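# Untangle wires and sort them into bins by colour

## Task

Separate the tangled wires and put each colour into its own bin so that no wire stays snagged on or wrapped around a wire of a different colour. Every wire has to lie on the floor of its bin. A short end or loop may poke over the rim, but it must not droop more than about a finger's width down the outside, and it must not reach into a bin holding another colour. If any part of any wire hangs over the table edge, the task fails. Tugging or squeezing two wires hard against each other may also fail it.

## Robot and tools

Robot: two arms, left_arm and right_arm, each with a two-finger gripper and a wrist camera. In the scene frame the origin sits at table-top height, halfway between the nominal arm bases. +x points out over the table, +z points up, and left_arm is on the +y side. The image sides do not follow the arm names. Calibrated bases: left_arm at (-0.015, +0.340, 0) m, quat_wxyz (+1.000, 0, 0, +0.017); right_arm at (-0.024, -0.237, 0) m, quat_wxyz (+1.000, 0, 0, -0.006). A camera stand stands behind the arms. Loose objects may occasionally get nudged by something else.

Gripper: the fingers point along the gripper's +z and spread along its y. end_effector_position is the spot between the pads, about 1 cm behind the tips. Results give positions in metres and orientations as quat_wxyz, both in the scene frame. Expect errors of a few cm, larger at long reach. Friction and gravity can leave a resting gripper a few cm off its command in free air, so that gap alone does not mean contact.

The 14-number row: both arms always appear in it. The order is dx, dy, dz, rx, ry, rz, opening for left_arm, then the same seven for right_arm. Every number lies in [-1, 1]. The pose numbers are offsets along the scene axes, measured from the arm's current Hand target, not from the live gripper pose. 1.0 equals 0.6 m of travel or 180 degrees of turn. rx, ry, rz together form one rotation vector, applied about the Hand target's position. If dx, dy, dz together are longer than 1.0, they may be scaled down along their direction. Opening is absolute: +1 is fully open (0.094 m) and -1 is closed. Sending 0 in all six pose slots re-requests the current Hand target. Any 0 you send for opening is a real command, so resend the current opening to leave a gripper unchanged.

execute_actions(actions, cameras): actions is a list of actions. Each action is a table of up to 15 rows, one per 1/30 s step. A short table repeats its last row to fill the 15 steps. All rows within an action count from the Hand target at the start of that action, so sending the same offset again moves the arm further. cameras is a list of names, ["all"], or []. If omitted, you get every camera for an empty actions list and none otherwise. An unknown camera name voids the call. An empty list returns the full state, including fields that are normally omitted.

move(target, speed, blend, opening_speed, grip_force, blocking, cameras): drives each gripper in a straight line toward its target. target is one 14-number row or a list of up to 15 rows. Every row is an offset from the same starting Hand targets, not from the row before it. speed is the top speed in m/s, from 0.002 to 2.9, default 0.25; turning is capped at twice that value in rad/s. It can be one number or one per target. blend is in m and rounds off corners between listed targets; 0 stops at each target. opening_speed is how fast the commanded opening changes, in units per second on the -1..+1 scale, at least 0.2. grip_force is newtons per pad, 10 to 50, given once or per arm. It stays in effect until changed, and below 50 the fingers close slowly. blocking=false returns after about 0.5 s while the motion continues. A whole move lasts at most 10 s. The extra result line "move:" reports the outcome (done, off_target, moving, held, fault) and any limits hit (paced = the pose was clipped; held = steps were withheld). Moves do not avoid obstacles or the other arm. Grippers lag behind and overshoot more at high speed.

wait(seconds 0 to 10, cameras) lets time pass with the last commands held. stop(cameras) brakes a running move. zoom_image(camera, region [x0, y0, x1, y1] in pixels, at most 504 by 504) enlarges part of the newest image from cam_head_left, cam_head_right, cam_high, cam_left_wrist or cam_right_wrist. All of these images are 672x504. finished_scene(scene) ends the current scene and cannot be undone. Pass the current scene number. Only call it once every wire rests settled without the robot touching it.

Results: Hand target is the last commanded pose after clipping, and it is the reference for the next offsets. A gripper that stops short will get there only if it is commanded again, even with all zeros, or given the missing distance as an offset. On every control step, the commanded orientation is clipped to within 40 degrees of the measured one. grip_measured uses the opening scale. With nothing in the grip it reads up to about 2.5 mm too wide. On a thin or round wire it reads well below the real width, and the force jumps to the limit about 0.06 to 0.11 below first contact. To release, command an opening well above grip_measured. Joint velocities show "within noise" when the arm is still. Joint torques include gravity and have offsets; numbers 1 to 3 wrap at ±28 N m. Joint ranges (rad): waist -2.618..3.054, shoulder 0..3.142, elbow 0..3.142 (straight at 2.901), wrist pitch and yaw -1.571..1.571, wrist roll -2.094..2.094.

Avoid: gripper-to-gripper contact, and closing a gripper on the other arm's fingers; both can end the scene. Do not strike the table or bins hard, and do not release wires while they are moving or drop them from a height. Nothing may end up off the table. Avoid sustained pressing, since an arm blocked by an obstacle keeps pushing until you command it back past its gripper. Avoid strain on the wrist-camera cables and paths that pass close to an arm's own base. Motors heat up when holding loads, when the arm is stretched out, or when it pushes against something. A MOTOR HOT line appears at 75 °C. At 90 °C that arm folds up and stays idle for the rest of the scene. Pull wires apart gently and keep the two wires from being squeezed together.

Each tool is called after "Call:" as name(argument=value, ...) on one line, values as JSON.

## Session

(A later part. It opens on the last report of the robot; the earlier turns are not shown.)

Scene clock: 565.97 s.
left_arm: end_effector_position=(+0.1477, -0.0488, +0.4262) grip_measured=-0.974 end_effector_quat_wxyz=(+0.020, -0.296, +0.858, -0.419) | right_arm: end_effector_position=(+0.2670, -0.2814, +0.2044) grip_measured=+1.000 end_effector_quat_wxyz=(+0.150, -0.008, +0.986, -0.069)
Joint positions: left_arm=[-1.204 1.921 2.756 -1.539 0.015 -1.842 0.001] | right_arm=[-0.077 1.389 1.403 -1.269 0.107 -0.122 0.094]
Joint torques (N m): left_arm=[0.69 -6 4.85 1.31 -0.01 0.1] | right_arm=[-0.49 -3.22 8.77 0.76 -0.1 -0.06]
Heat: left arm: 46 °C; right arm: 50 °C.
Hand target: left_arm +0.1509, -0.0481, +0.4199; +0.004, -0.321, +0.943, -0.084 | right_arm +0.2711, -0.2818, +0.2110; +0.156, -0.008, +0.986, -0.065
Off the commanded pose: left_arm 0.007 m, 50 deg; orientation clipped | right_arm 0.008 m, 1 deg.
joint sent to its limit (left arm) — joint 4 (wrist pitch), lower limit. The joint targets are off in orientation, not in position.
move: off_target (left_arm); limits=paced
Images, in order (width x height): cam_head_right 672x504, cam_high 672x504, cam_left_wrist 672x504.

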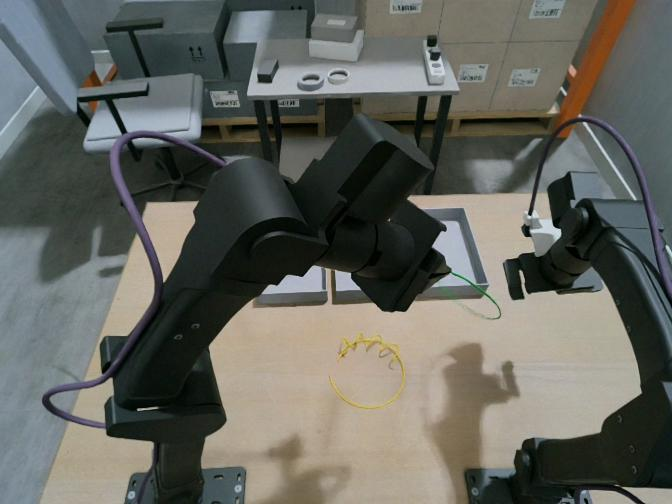

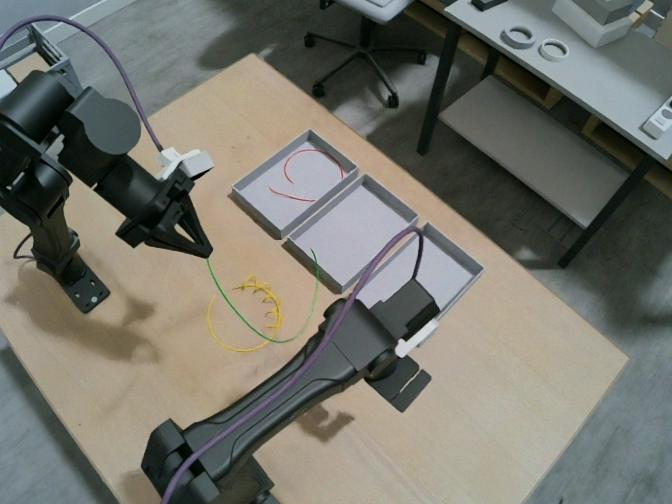

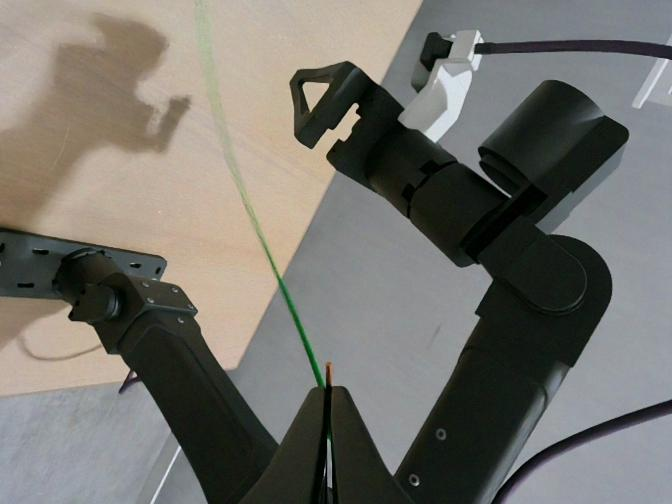

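Call:
move(target=[[0.2,0.1,-0.02,0.05,0.02,0,-1,0,0,0,0,0,0,1],[0.44,0.14,-0.17,0.05,0.02,0,-1,0,0,0,0,0,0,1]], speed=0.12, blend=0.04)

Call:
move(target=[[0.05,-0.02,-0.07,0,0,0.235,-1,0,0,0,0,0,0,1]], speed=0.12, cameras=["cam_high","cam_head_right","cam_left_wrist"])

Scene clock: 586.17 s.
left_arm: end_effector_position=(+0.4094, +0.0371, +0.3188) grip_measured=-0.974 end_effector_quat_wxyz=(+0.190, -0.310, +0.885, -0.292) | right_arm: end_effector_position=(+0.2670, -0.2814, +0.2044) grip_measured=+1.000 end_effector_quat_wxyz=(+0.150, -0.008, +0.986, -0.069)
Joint positions: left_arm=[-0.645 2.26 2.85 -1.449 0.031 -1.296 0.001] | right_arm=[-0.077 1.389 1.403 -1.269 0.107 -0.122 0.094]
Joint torques (N m): left_arm=[-0.18 -9.99 6.02 1.48 -0.08 0.09] | right_arm=[-0.5 -3.22 8.79 0.76 -0.1 -0.06]
Heat: left arm: 45 °C; right arm: 50 °C.
Hand target: left_arm +0.4148, +0.0358, +0.3178; +0.004, -0.322, +0.947, -0.006 | right_arm +0.2711, -0.2818, +0.2110; +0.156, -0.008, +0.986, -0.065
Off the commanded pose: left_arm 0.006 m, 41 deg; orientation clipped | right_arm 0.008 m, 1 deg.
elbow stopped short (left arm): the move would have taken joint 3 (elbow) straighter than the controller allows.
move: off_target (left_arm); limits=paced

Scene clock: 591.07 s.
left_arm: end_effector_position=(+0.4376, +0.0235, +0.2826) grip_measured=-0.974 end_effector_quat_wxyz=(+0.096, -0.597, +0.727, -0.325) | right_arm: end_effector_position=(+0.2670, -0.2814, +0.2044) grip_measured=+1.000 end_effector_quat_wxyz=(+0.150, -0.008, +0.986, -0.069)
Joint positions: left_arm=[-0.65 2.353 2.85 -1.377 -0.012 -1.986 0.001] | right_arm=[-0.077 1.389 1.403 -1.269 0.107 -0.122 0.094]
Joint torques (N m): left_arm=[0.57 -10.19 6.04 1.39 -0.01 -0.07] | right_arm=[-0.49 -3.22 8.77 0.76 -0.1 -0.06]
Heat: left arm: 46 °C; right arm: 50 °C.
Hand target: left_arm +0.4449, +0.0239, +0.2758; +0.006, -0.642, +0.767, -0.004 | right_arm +0.2711, -0.2818, +0.2110; +0.156, -0.008, +0.986, -0.065
Off the commanded pose: left_arm 0.010 m, 39 deg | right_arm 0.008 m, 1 deg.
elbow stopped short (left arm): the move would have taken joint 3 (elbow) straighter than the controller allows.
move: off_target (left_arm)
Images, in order (width x height): cam_head_right 672x504, cam_high 672x504, cam_left_wrist 672x504.

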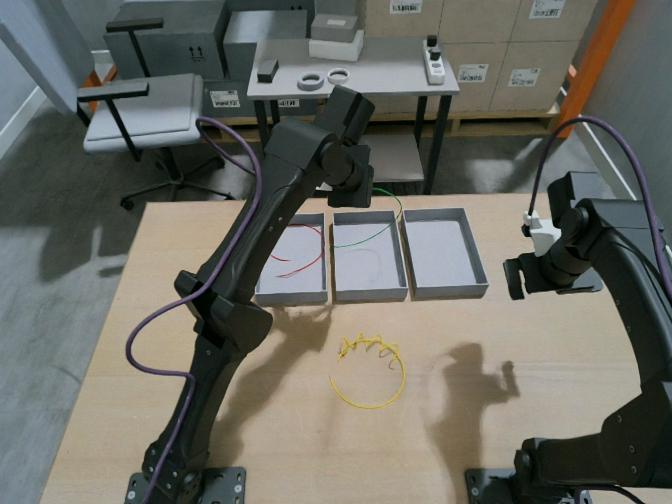

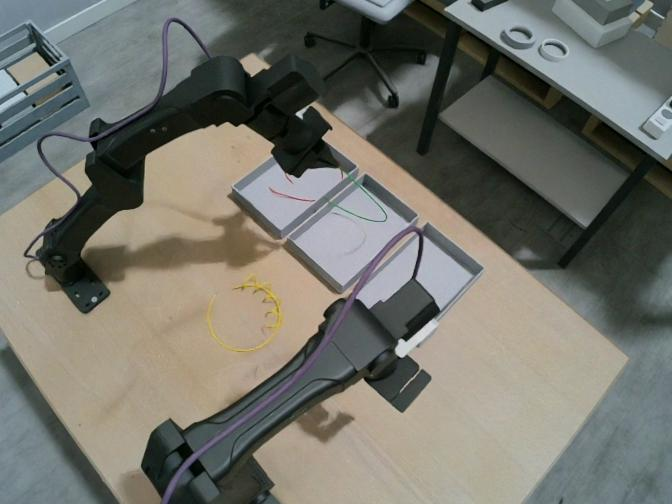

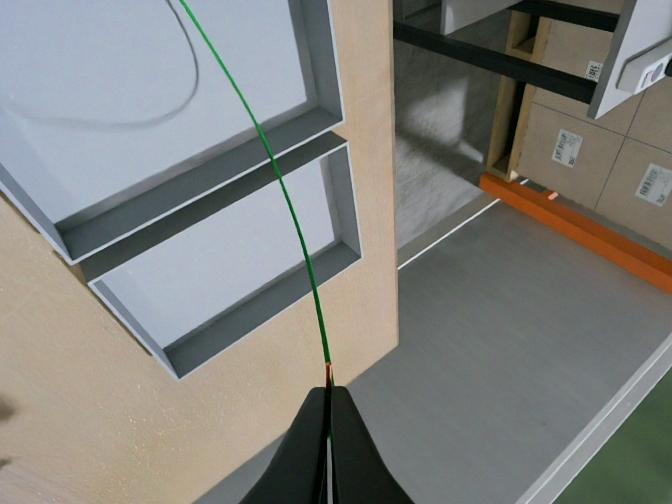

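Call:
move(target=[[0.02,0,-0.25,0,0,0,-1,0,0,0,0,0,0,1]], speed=0.1, cameras=["cam_high","cam_head_right","cam_left_wrist"])

Scene clock: 602.27 s.
left_arm: end_effector_position=(+0.4561, +0.0176, +0.1375) grip_measured=-0.974 end_effector_quat_wxyz=(+0.057, -0.625, +0.754, -0.194) | right_arm: end_effector_position=(+0.2670, -0.2814, +0.2044) grip_measured=+1.000 end_effector_quat_wxyz=(+0.150, -0.008, +0.986, -0.069)
Joint positions: left_arm=[-0.637 2.613 2.85 -1.401 -0.003 -1.987 0.001] | right_arm=[-0.077 1.389 1.403 -1.269 0.107 -0.122 0.094]
Joint torques (N m): left_arm=[0.68 -12.07 6.63 0.66 -0.05 0.01] | right_arm=[-0.5 -3.23 8.8 0.76 -0.1 -0.06]
Heat: left arm: 49 °C; right arm: 50 °C.
Hand target: left_arm +0.4569, +0.0238, +0.1258; +0.006, -0.642, +0.767, -0.004 | right_arm +0.2711, -0.2818, +0.2110; +0.156, -0.008, +0.986, -0.065
Off the commanded pose: left_arm 0.013 m, 23 deg | right_arm 0.008 m, 1 deg.
elbow stopped short (left arm): the move would have taken joint 3 (elbow) straighter than the controller allows.
move: off_target (left_arm)
Images, in order (width x height): cam_head_right 672x504, cam_high 672x504, cam_left_wrist 672x504.

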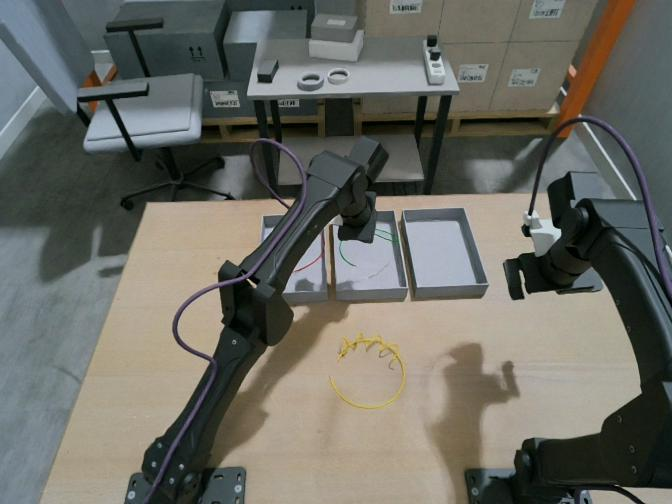

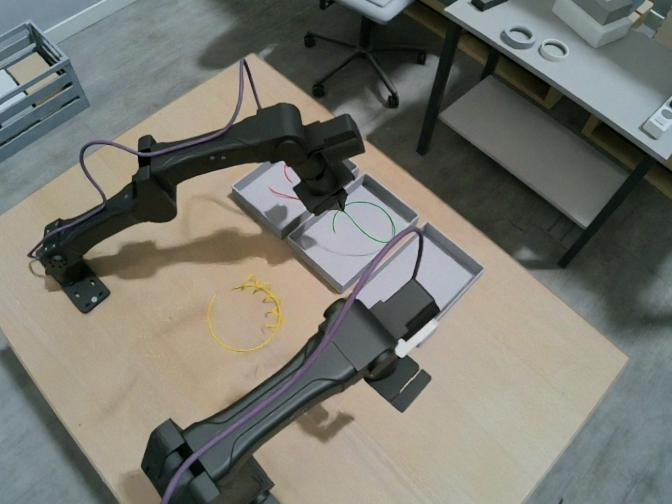

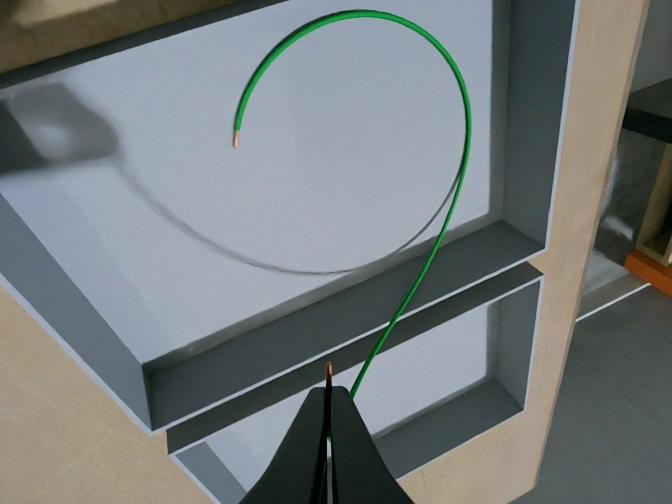

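Call:
move(target=[[-0.02,0.006,-0.16,0,0,0,-1,0,0,0,0,0,0,1]], speed=0.08, cameras=["cam_high","cam_head_right","cam_left_wrist"])

Call:
zoom_image(camera="cam_high", region=[220, 110, 500, 310])

Scene clock: 610.50 s.
left_arm: end_effector_position=(+0.4480, +0.0232, +0.0418) grip_measured=-0.974 end_effector_quat_wxyz=(+0.031, -0.635, +0.765, -0.103) | right_arm: end_effector_position=(+0.2670, -0.2814, +0.2044) grip_measured=+1.000 end_effector_quat_wxyz=(+0.150, -0.008, +0.986, -0.069)
Joint positions: left_arm=[-0.637 2.785 2.85 -1.421 -0.003 -1.987 0.001] | right_arm=[-0.077 1.389 1.403 -1.269 0.107 -0.122 0.094]
Joint torques (N m): left_arm=[0.18 -12.67 6.49 0.3 -0.03 -0.13] | right_arm=[-0.5 -3.22 8.77 0.76 -0.1 -0.06]
Heat: left arm: 49 °C; right arm: 50 °C.
Hand target: left_arm +0.4449, +0.0274, +0.0298; +0.006, -0.642, +0.767, -0.004 | right_arm +0.2711, -0.2818, +0.2110; +0.156, -0.008, +0.986, -0.065
Off the commanded pose: left_arm 0.013 m, 12 deg | right_arm 0.008 m, 1 deg.
elbow stopped short (left arm): the move would have taken joint 3 (elbow) straighter than the controller allows.
move: off_target (left_arm)
Images, in order (width x height): cam_head_right 672x504, cam_high 672x504, cam_left_wrist 672x504.

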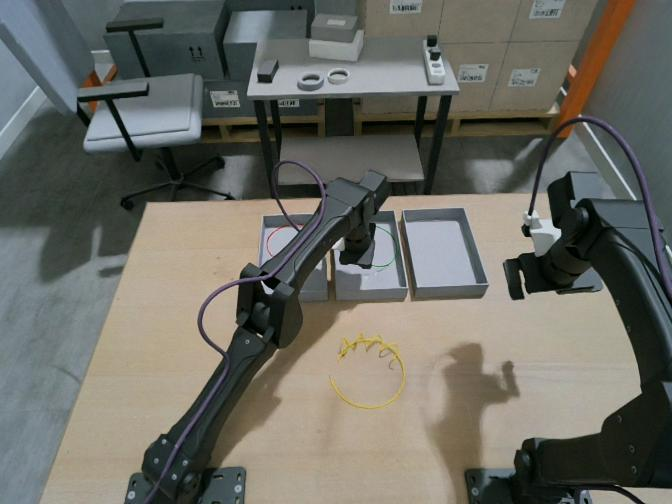

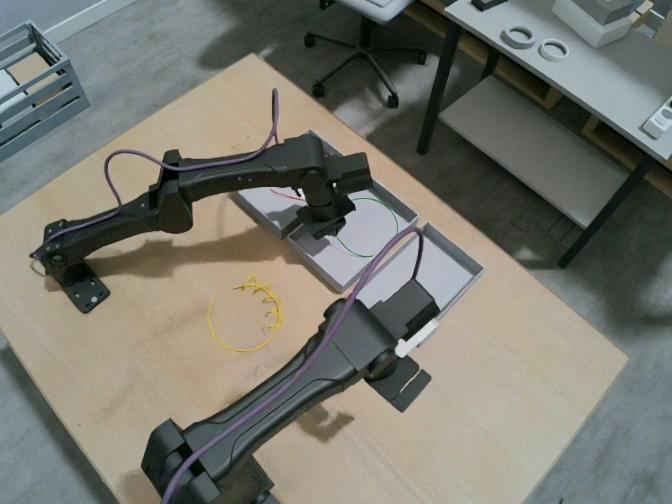

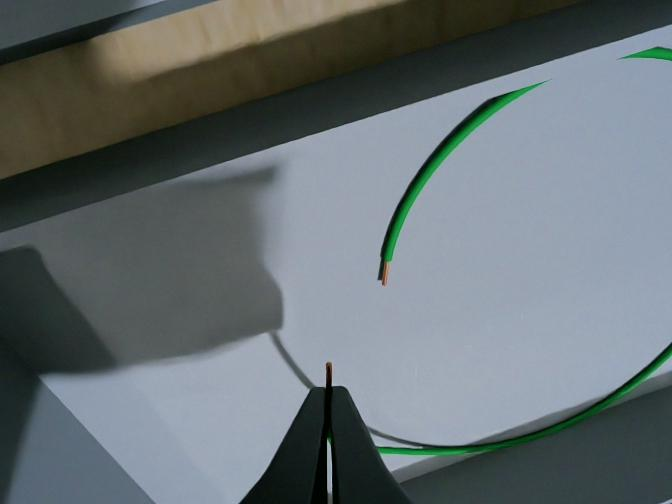

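Scaled by 1.800 from the camera's 672x504 image, which has a finer 960x720 frame.

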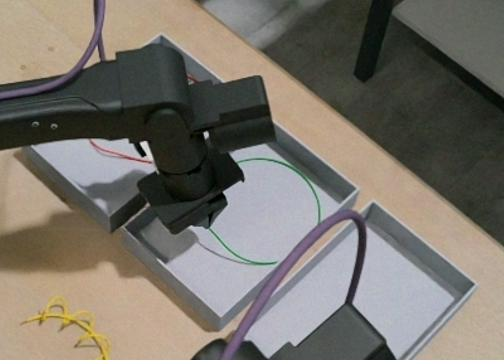

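Call:
move(target=[[0,0,-0.03,0,0,0,-1,0,0,0,0,0,0,1],[0,0,-0.03,0,0,0,-0.75,0,0,0,0,0,0,1],[0,0,0.2,0,0,0,-0.75,0,0,0,0,0,0,1],[-0.2,0.1,0.2,0,0,-0.235,-0.75,0,0,0,0,0,0,1]], speed=[0.05,0.05,0.1,0.2], cameras=["cam_high","cam_head_right","cam_left_wrist"])

Call:
zoom_image(camera="cam_high", region=[180, 110, 460, 370])

Scene clock: 625.87 s.
left_arm: end_effector_position=(+0.3311, +0.0826, +0.1421) grip_measured=-0.753 end_effector_quat_wxyz=(+0.003, -0.328, +0.944, -0.020) | right_arm: end_effector_position=(+0.2670, -0.2814, +0.2044) grip_measured=+1.000 end_effector_quat_wxyz=(+0.150, -0.008, +0.986, -0.069)
Joint positions: left_arm=[-0.669 2.213 2.224 -1.545 0.017 -1.303 0.012] | right_arm=[-0.077 1.389 1.403 -1.269 0.107 -0.122 0.094]
Joint torques (N m): left_arm=[-0.76 -13.93 4.33 0.1 -0.09 0.08] | right_arm=[-0.51 -3.23 8.79 0.76 -0.1 -0.06]
Motor temperatures (°C): left_arm=[33 55 44 34 31 33 38] | right_arm=[31 34 50 36 34 32 33]
Heat: left arm: 55 °C; right arm: 50 °C.
Hand target: left_arm +0.3249, +0.0875, +0.1498; +0.004, -0.322, +0.947, -0.006 | right_arm +0.2711, -0.2818, +0.2110; +0.156, -0.008, +0.986, -0.065
Off the commanded pose: left_arm 0.011 m, 2 deg | right_arm 0.008 m, 1 deg.
elbow stopped short (left arm): the move would have taken joint 3 (elbow) straighter than the controller allows.
joint sent to its limit (left arm) — joint 4 (wrist pitch), lower limit. The joint targets still meet the commanded pose.
move: off_target (left_arm); target 2's new opening was sent with left_arm's hand 0.013 m and 10 deg from that target
Images, in order (width x height): cam_head_right 672x504, cam_high 672x504, cam_left_wrist 672x504.

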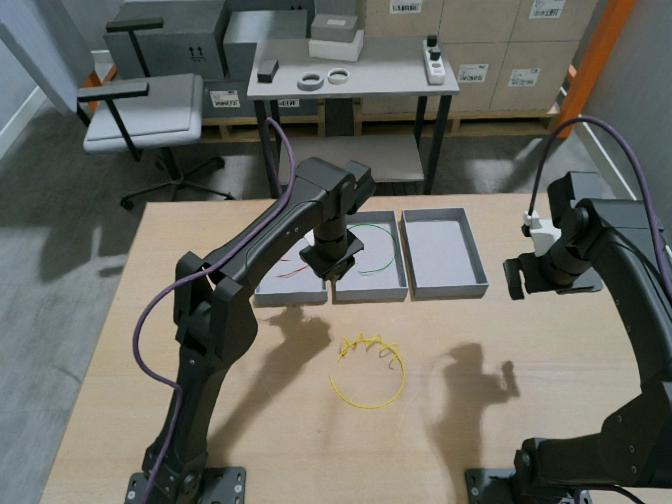

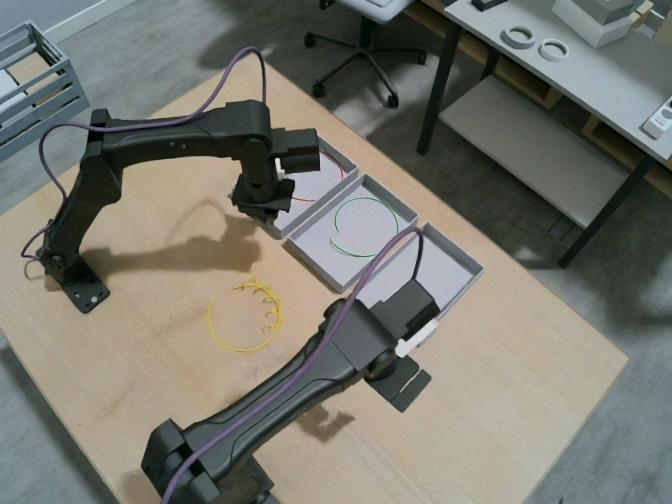

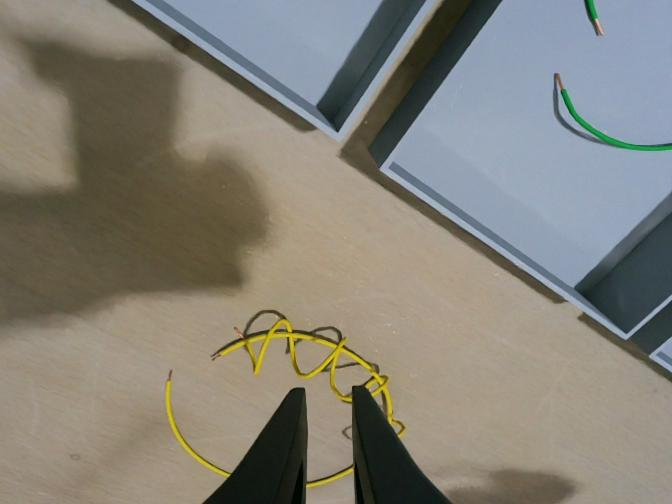

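Scaled by 1.800 from the camera's 672x504 image, which has a finer 960x720 frame.

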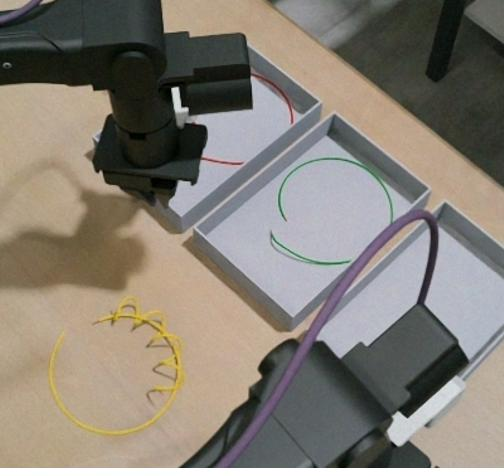

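Call:
move(target=[[-0.2,0.35,0.08,0,0,0,-0.75,0,0,0,0,0,0,1],[-0.2,0.35,0.08,0,0,0,-0.75,-0.06,0.33,-0.08,0,0.097,0,0]], speed=0.2, cameras=["cam_high","cam_right_wrist"])

Scene clock: 639.77 s.
left_arm: end_effector_position=(+0.2108, +0.2939, +0.1991) grip_measured=-0.753 end_effector_quat_wxyz=(+0.025, -0.323, +0.946, -0.022) | right_arm: end_effector_position=(+0.2315, -0.0868, +0.1591) grip_measured=+0.002 end_effector_quat_wxyz=(+0.003, -0.023, +0.997, -0.068)
Joint positions: left_arm=[-0.23 1.389 1.434 -1.549 0.013 -0.853 0.012] | right_arm=[0.611 1.733 1.606 -1.514 0.116 0.558 0.047]
Joint torques (N m): left_arm=[0.55 -4.7 4.38 0.19 -0.04 0.04] | right_arm=[-0.13 -5.86 8.13 -0.02 -0.04 0.08]
Motor temperatures (°C): left_arm=[33 55 44 34 31 33 37] | right_arm=[31 34 50 36 34 32 33]
Heat: left arm: 55 °C; right arm: 50 °C.
Hand target: left_arm +0.2050, +0.2974, +0.1978; +0.004, -0.322, +0.947, -0.006 | right_arm +0.2350, -0.0838, +0.1630; +0.004, -0.018, +0.998, -0.063
Off the commanded pose: left_arm 0.007 m, 3 deg | right_arm 0.006 m, 1 deg.
joint sent to its limit (left arm) — joint 4 (wrist pitch), lower limit. The joint targets still meet the commanded pose.
move: off_target (left_arm)
Images, in order (width x height): cam_high 672x504, cam_right_wrist 672x504.

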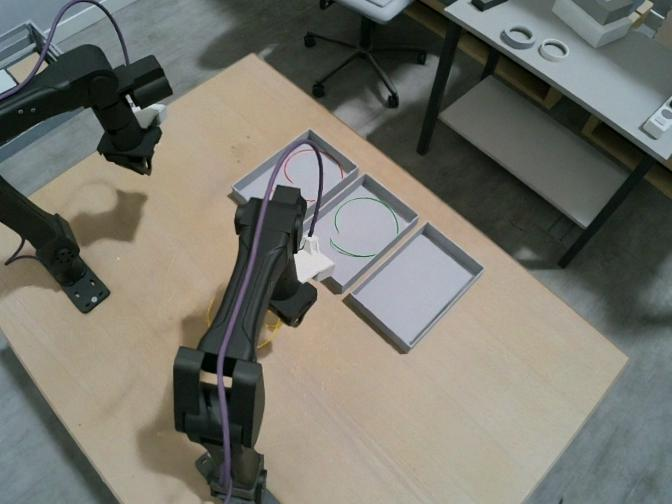

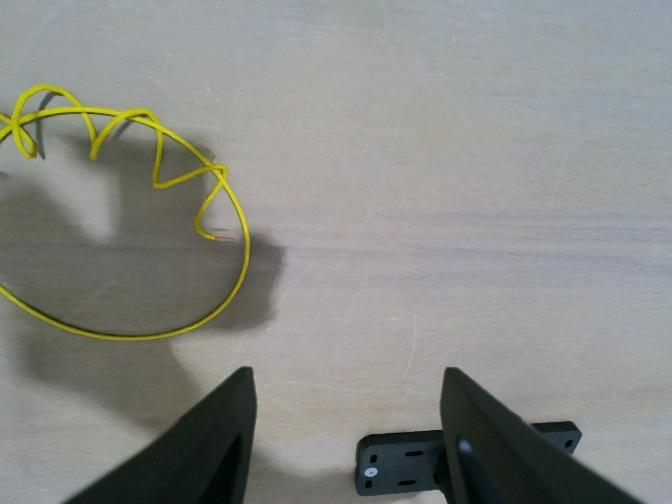

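Call:
move(target=[[0,0,0,0,0,0,-0.75,0.005,0.063,-0.14,0.043,0,0,-0.6],[0,0,0,0,0,0,-0.75,0.005,0.063,-0.14,0.03,0,0.22,-0.6]], speed=0.15, cameras=["cam_right_wrist"])

Scene clock: 662.47 s.
left_arm: end_effector_position=(+0.2108, +0.2939, +0.1991) grip_measured=-0.753 end_effector_quat_wxyz=(+0.025, -0.323, +0.946, -0.022) | right_arm: end_effector_position=(+0.2385, -0.0462, +0.0781) grip_measured=-0.598 end_effector_quat_wxyz=(+0.018, -0.348, +0.937, -0.009)
Joint positions: left_arm=[-0.23 1.389 1.434 -1.549 0.013 -0.853 0.012] | right_arm=[0.653 1.761 1.324 -1.103 0.028 -0.07 0.019]
Joint torques (N m): left_arm=[0.55 -4.74 4.68 0.17 0 0.06] | right_arm=[0.55 -8.44 4.52 0.48 0.09 -0.06]
Motor temperatures (°C): left_arm=[33 49 45 34 31 33 37] | right_arm=[31 34 50 36 34 32 33]
Heat: left arm: 49 °C; right arm: 50 °C.
Hand target: left_arm +0.2050, +0.2974, +0.1978; +0.004, -0.322, +0.947, -0.006 | right_arm +0.2381, -0.0460, +0.0790; +0.027, -0.354, +0.935, -0.012
Off the commanded pose: left_arm 0.007 m, 3 deg | right_arm 0.001 m, 1 deg.
joint sent to its limit (left arm) — joint 4 (wrist pitch), lower limit. The joint targets still meet the commanded pose.
move: off_target (left_arm)
Images, in order (width x height): cam_right_wrist 672x504.

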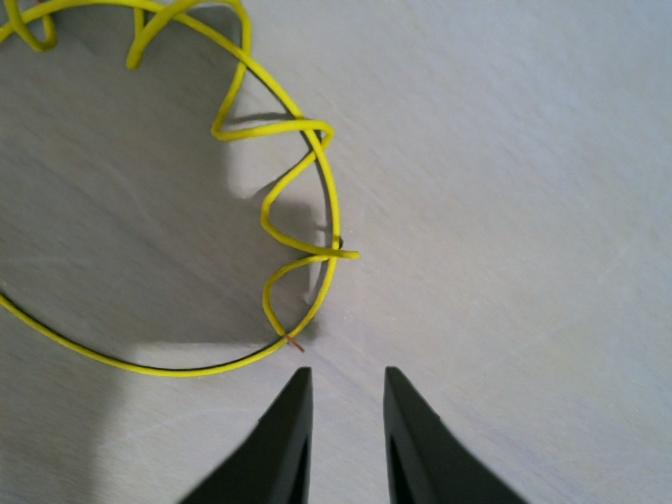

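Call:
move(target=[[0,0,0,0,0,0,-0.75,0.047,0.047,-0.06,0,0.012,0.11,-0.6]], speed=0.1, cameras=["cam_right_wrist"])

Scene clock: 683.37 s.
left_arm: end_effector_position=(+0.2108, +0.2939, +0.1991) grip_measured=-0.753 end_effector_quat_wxyz=(+0.025, -0.323, +0.946, -0.022) | right_arm: end_effector_position=(+0.2594, -0.0283, +0.0426) grip_measured=-0.598 end_effector_quat_wxyz=(+0.000, -0.505, +0.863, -0.009)
Joint positions: left_arm=[-0.23 1.389 1.434 -1.549 0.013 -0.853 0.012] | right_arm=[0.653 1.924 1.389 -1.038 0.018 -0.417 0.019]
Joint torques (N m): left_arm=[0.4 -4.66 4.36 0.19 -0.04 0.04] | right_arm=[0.39 -6.9 7.98 0.4 -0.2 -0.08]
Heat: left arm: 46 °C; right arm: 48 °C.
Hand target: left_arm +0.2050, +0.2974, +0.1978; +0.004, -0.322, +0.947, -0.006 | right_arm +0.2662, -0.0179, +0.0429; +0.010, -0.510, +0.860, +0.000
Off the commanded pose: left_arm 0.007 m, 3 deg | right_arm 0.013 m, 2 deg.
joint sent to its limit (left arm) — joint 4 (wrist pitch), lower limit. The joint targets still meet the commanded pose.
move: off_target (left_arm, right_arm)
Images, in order (width x height): cam_right_wrist 672x504.

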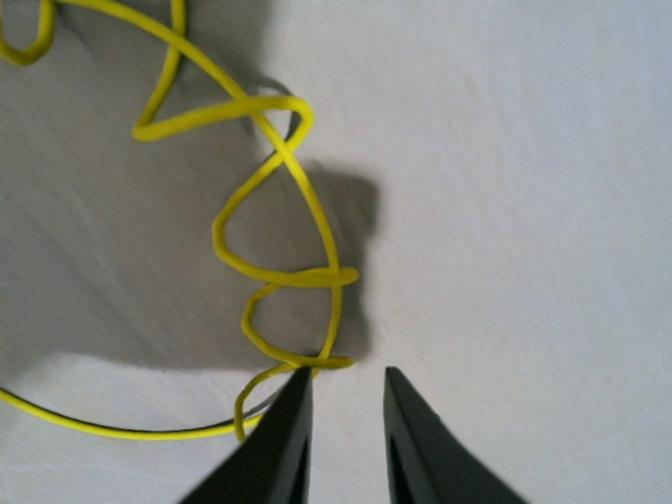

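Call:
move(target=[[0,0,0,0,0,0,-0.75,-0.03,-0.04,0.02,0,0,0,-0.6],[0,0,0,0,0,0,-0.75,-0.003,0.008,-0.03,0,0,0,-0.6]], speed=0.1, cameras=["cam_right_wrist"])

Scene clock: 698.27 s.
left_arm: end_effector_position=(+0.2108, +0.2939, +0.1991) grip_measured=-0.753 end_effector_quat_wxyz=(+0.025, -0.323, +0.946, -0.022) | right_arm: end_effector_position=(+0.2572, -0.0235, +0.0238) grip_measured=-0.598 end_effector_quat_wxyz=(-0.002, -0.511, +0.860, -0.008)
Joint positions: left_arm=[-0.23 1.389 1.434 -1.549 0.013 -0.853 0.012] | right_arm=[0.667 1.955 1.354 -0.976 0.016 -0.417 0.019]
Joint torques (N m): left_arm=[0.43 -4.81 4.46 0.19 0 0.1] | right_arm=[0.36 -7.35 7.77 0.41 -0.18 0.06]
Heat: left arm: 45 °C; right arm: 48 °C.
Hand target: left_arm +0.2050, +0.2974, +0.1978; +0.004, -0.322, +0.947, -0.006 | right_arm +0.2645, -0.0130, +0.0250; +0.011, -0.510, +0.860, +0.000
Off the commanded pose: left_arm 0.007 m, 3 deg | right_arm 0.013 m, 2 deg.
joint sent to its limit (left arm) — joint 4 (wrist pitch), lower limit. The joint targets still meet the commanded pose.
move: off_target (left_arm, right_arm)
Images, in order (width x height): cam_right_wrist 672x504.

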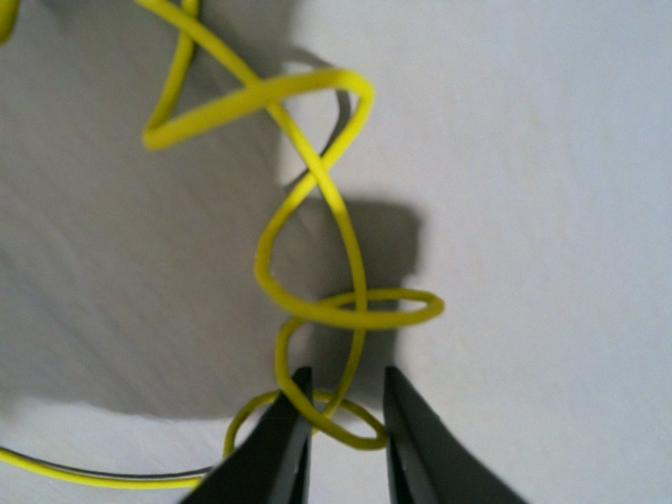

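Call:
move(target=[[0,0,0,0,0,0,-0.75,0.0,-0.0,0.06,0,0,0.1,-0.6],[0,0,0,0,0,0,-0.75,0.014,0.045,0.03,0,0,0.12,-0.6]], speed=0.1, cameras=["cam_right_wrist"])

Scene clock: 725.20 s.
left_arm: end_effector_position=(+0.2108, +0.2939, +0.1991) grip_measured=-0.753 end_effector_quat_wxyz=(+0.025, -0.323, +0.946, -0.022) | right_arm: end_effector_position=(+0.2669, +0.0042, +0.0413) grip_measured=-0.598 end_effector_quat_wxyz=(-0.001, -0.659, +0.752, -0.006)
Joint positions: left_arm=[-0.23 1.389 1.434 -1.549 0.013 -0.853 0.012] | right_arm=[0.708 2.02 1.521 -1.073 0.011 -0.742 0.019]
Joint torques (N m): left_arm=[0.53 -4.81 4.53 0.21 -0.01 0.04] | right_arm=[0.21 -8.03 8.24 0.33 -0.21 -0.06]
Motor temperatures (°C): left_arm=[33 44 45 33 31 33 36] | right_arm=[31 39 50 36 34 32 33]
Heat: left arm: 45 °C; right arm: 50 °C.
Hand target: left_arm +0.2050, +0.2974, +0.1978; +0.004, -0.322, +0.947, -0.006 | right_arm +0.2728, +0.0139, +0.0429; +0.010, -0.662, +0.749, +0.002
Off the commanded pose: left_arm 0.007 m, 3 deg | right_arm 0.012 m, 2 deg.
joint sent to its limit (left arm) — joint 4 (wrist pitch), lower limit. The joint targets still meet the commanded pose.
move: off_target (left_arm, right_arm)
Images, in order (width x height): cam_right_wrist 672x504.

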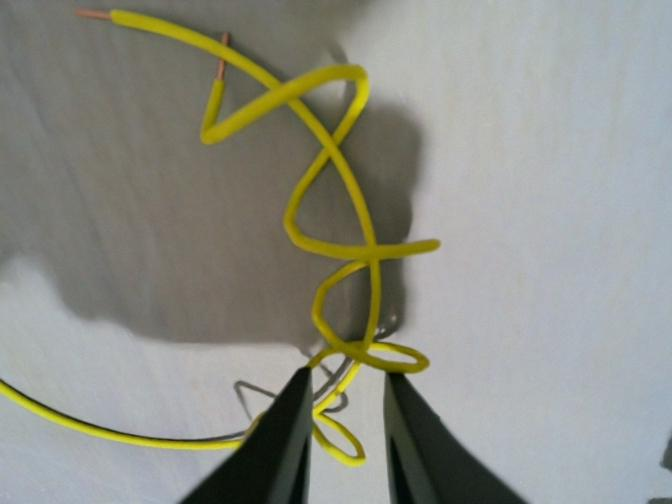

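Call:
move(target=[[0,0,0,0,0,0,-0.75,-0.008,-0.012,-0.075,0,0,0.01,-0.52]], speed=0.06, cameras=["cam_right_wrist"])

Scene clock: 737.77 s.
left_arm: end_effector_position=(+0.2108, +0.2939, +0.1991) grip_measured=-0.753 end_effector_quat_wxyz=(+0.025, -0.323, +0.946, -0.022) | right_arm: end_effector_position=(+0.2712, +0.0079, +0.0188) grip_measured=-0.521 end_effector_quat_wxyz=(-0.019, +0.672, -0.740, +0.006)
Joint positions: left_arm=[-0.23 1.389 1.434 -1.549 0.013 -0.853 0.012] | right_arm=[0.708 2.03 1.442 -0.944 0.011 -0.778 0.022]
Joint torques (N m): left_arm=[0.49 -4.7 4.48 0.15 -0.02 0.09] | right_arm=[-0.32 -6.91 2.41 0.93 -0.22 -0.08]
Heat: left arm: 45 °C; right arm: 50 °C.
Hand target: left_arm +0.2050, +0.2974, +0.1978; +0.004, -0.322, +0.947, -0.006 | right_arm +0.2680, +0.0067, -0.0021; +0.010, -0.674, +0.739, +0.002
Off the commanded pose: left_arm 0.007 m, 3 deg | right_arm 0.021 m, 1 deg.
joint sent to its limit (left arm) — joint 4 (wrist pitch), lower limit. The joint targets still meet the commanded pose.
move: off_target (left_arm, right_arm)
Images, in order (width x height): cam_right_wrist 672x504.

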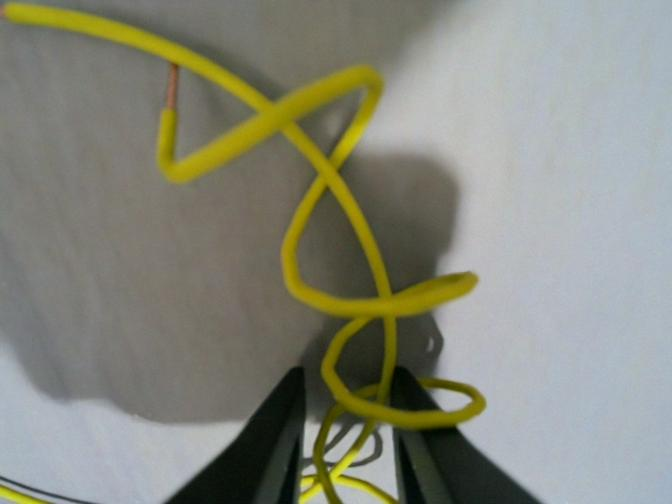

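Call:
move(target=[[0,0,0,0,0,0,-0.75,0.002,-0.0,-0.006,0,0,0,-1]], opening_speed=0.2, cameras=["cam_right_wrist"])

Scene clock: 746.20 s.
left_arm: end_effector_position=(+0.2108, +0.2939, +0.1991) grip_measured=-0.753 end_effector_quat_wxyz=(+0.025, -0.323, +0.946, -0.022) | right_arm: end_effector_position=(+0.2755, +0.0086, +0.0189) grip_measured=-0.946 end_effector_quat_wxyz=(+0.027, -0.671, +0.741, -0.008)
Joint positions: left_arm=[-0.23 1.389 1.434 -1.549 0.013 -0.853 0.012] | right_arm=[0.703 2.03 1.441 -0.928 0.013 -0.781 0.003]
Joint torques (N m): left_arm=[0.54 -5 4.49 0.21 -0.04 0.03] | right_arm=[-0.1 -6.35 2.26 0.9 -0.24 -0.08]
Heat: left arm: 45 °C; right arm: 48 °C.
Hand target: left_arm +0.2050, +0.2974, +0.1978; +0.004, -0.322, +0.947, -0.006 | right_arm +0.2693, +0.0068, -0.0056; +0.010, -0.674, +0.739, +0.002
Off the commanded pose: left_arm 0.007 m, 3 deg | right_arm 0.025 m, 2 deg.
joint sent to its limit (left arm) — joint 4 (wrist pitch), lower limit. The joint targets still meet the commanded pose.
move: off_target (left_arm, right_arm)
Images, in order (width x height): cam_right_wrist 672x504.

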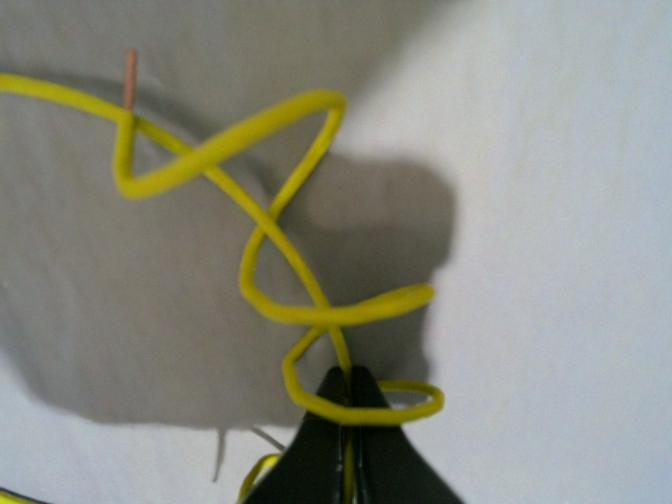

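Call:
move(target=[[0,0,0,0,0,0,-0.75,0.0,-0.0,0.2,0,0,0,-1]], speed=0.06, cameras=["cam_right_wrist","cam_high","cam_head_left"])

Call:
zoom_image(camera="cam_high", region=[150, 200, 350, 380])

Scene clock: 756.77 s.
left_arm: end_effector_position=(+0.2108, +0.2939, +0.1991) grip_measured=-0.753 end_effector_quat_wxyz=(+0.025, -0.323, +0.946, -0.022) | right_arm: end_effector_position=(+0.2665, +0.0014, +0.0931) grip_measured=-0.950 end_effector_quat_wxyz=(+0.017, +0.672, -0.740, +0.005)
Joint positions: left_arm=[-0.23 1.389 1.434 -1.549 0.013 -0.853 0.012] | right_arm=[0.703 2.012 1.717 -1.31 0.012 -0.782 0.002]
Joint torques (N m): left_arm=[0.57 -4.72 4.51 0.14 -0.02 0] | right_arm=[-0.09 -12.74 8.13 0.04 -0.23 -0.08]
Heat: left arm: 45 °C; right arm: 47 °C.
Hand target: left_arm +0.2050, +0.2974, +0.1978; +0.004, -0.322, +0.947, -0.006 | right_arm +0.2693, +0.0067, +0.1144; +0.010, -0.674, +0.739, +0.002
Off the commanded pose: left_arm 0.007 m, 3 deg | right_arm 0.022 m, 3 deg.
joint sent to its limit (left arm) — joint 4 (wrist pitch), lower limit. The joint targets still meet the commanded pose.
move: off_target (left_arm, right_arm)
Images, in order (width x height): cam_head_left 672x504, cam_high 672x504, cam_right_wrist 672x504.

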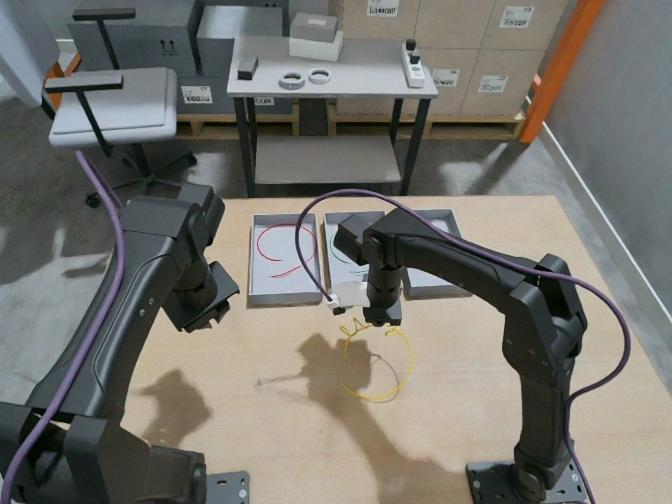

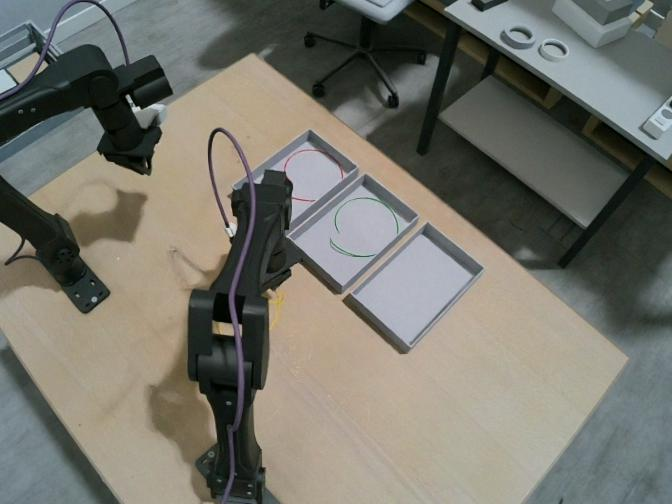

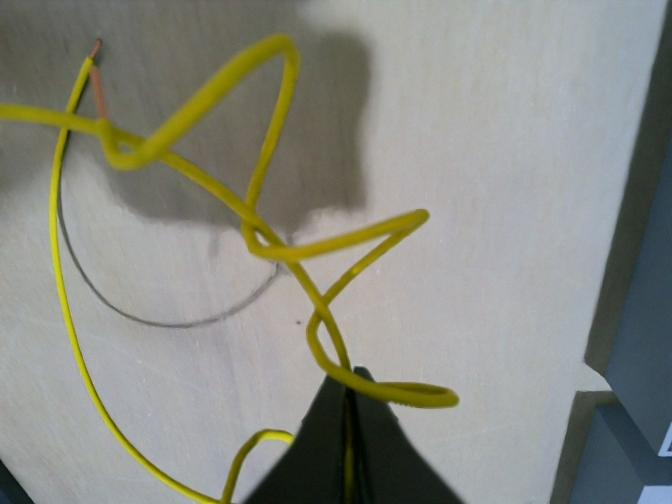

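Scaled by 2.520 from the camera's 672x504 image, which has a finer 960x720 frame.

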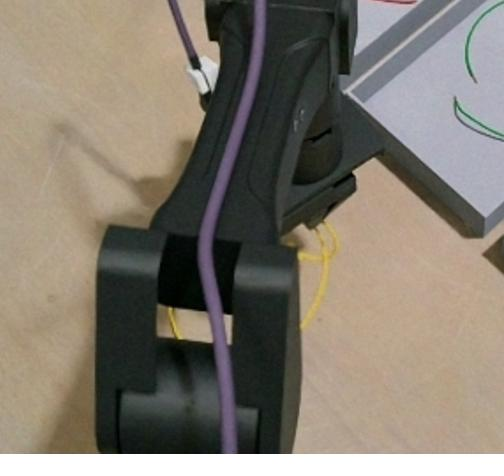

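Call:
move(target=[[0,0,0,0,0,0,-0.75,0.0,-0.15,0.25,0,0,-0.25,-1],[0,0,0,0,0,0,-0.75,0.05,-0.35,0.28,0,0,-0.46,-1],[0,0,0,0,0,0,-0.75,0.28,-0.43,0.26,0,0,-0.46,-1]], speed=0.12, blend=0.04, cameras=["cam_right_wrist","cam_high","cam_head_left"])

Scene clock: 779.60 s.
left_arm: end_effector_position=(+0.2108, +0.2939, +0.1991) grip_measured=-0.753 end_effector_quat_wxyz=(+0.025, -0.323, +0.946, -0.022) | right_arm: end_effector_position=(+0.4327, -0.2496, +0.2688) grip_measured=-0.950 end_effector_quat_wxyz=(+0.207, -0.016, +0.978, -0.014)
Joint positions: left_arm=[-0.23 1.389 1.434 -1.549 0.013 -0.853 0.012] | right_arm=[-0.013 2.101 2.506 -1.558 0.011 -0.059 0.002]
Joint torques (N m): left_arm=[0.65 -4.72 4.26 0.18 -0.02 0] | right_arm=[-0.29 -8.39 7.68 1.03 -0.05 -0.08]
Heat: left arm: 45 °C; right arm: 49 °C.
Hand target: left_arm +0.2050, +0.2974, +0.1978; +0.004, -0.322, +0.947, -0.006 | right_arm +0.4373, -0.2513, +0.2704; +0.009, -0.017, +1.000, -0.006
Off the commanded pose: left_arm 0.007 m, 3 deg | right_arm 0.005 m, 23 deg.
joint sent to its limit (left arm) — joint 4 (wrist pitch), lower limit. The joint targets still meet the commanded pose.
joint sent to its limit (right arm) — joint 4 (wrist pitch), lower limit. The joint targets are off in orientation, not in position.
move: off_target (left_arm, right_arm)
Images, in order (width x height): cam_head_left 672x504, cam_high 672x504, cam_right_wrist 672x504.

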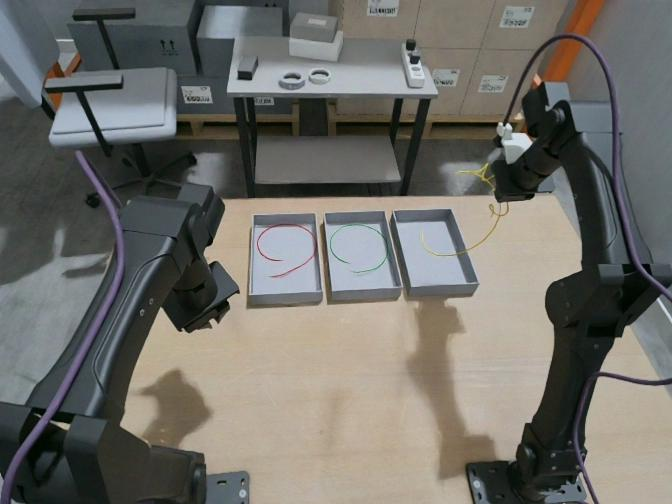

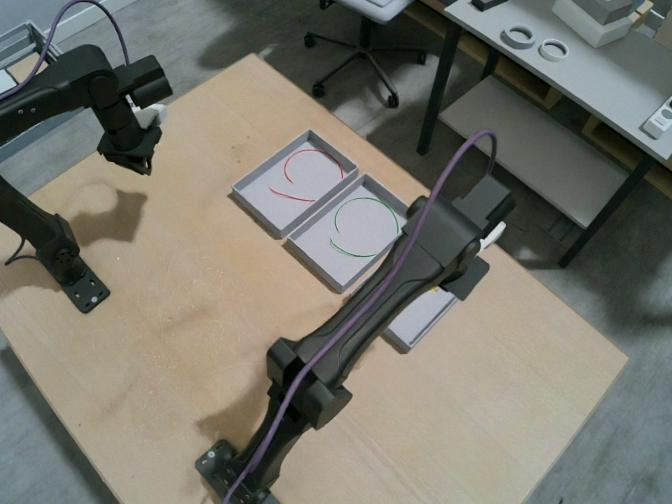

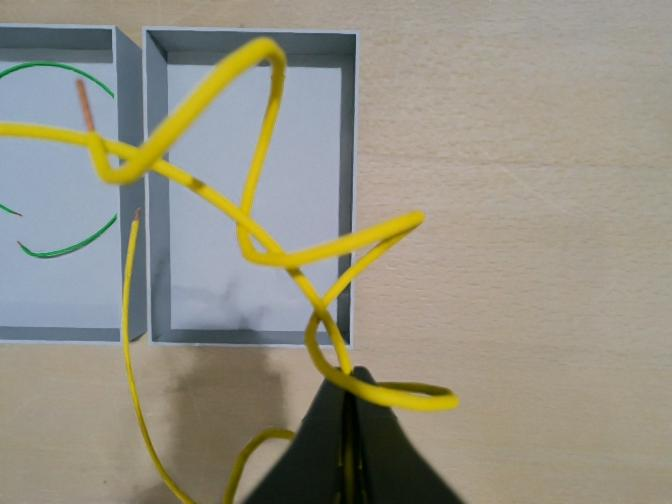

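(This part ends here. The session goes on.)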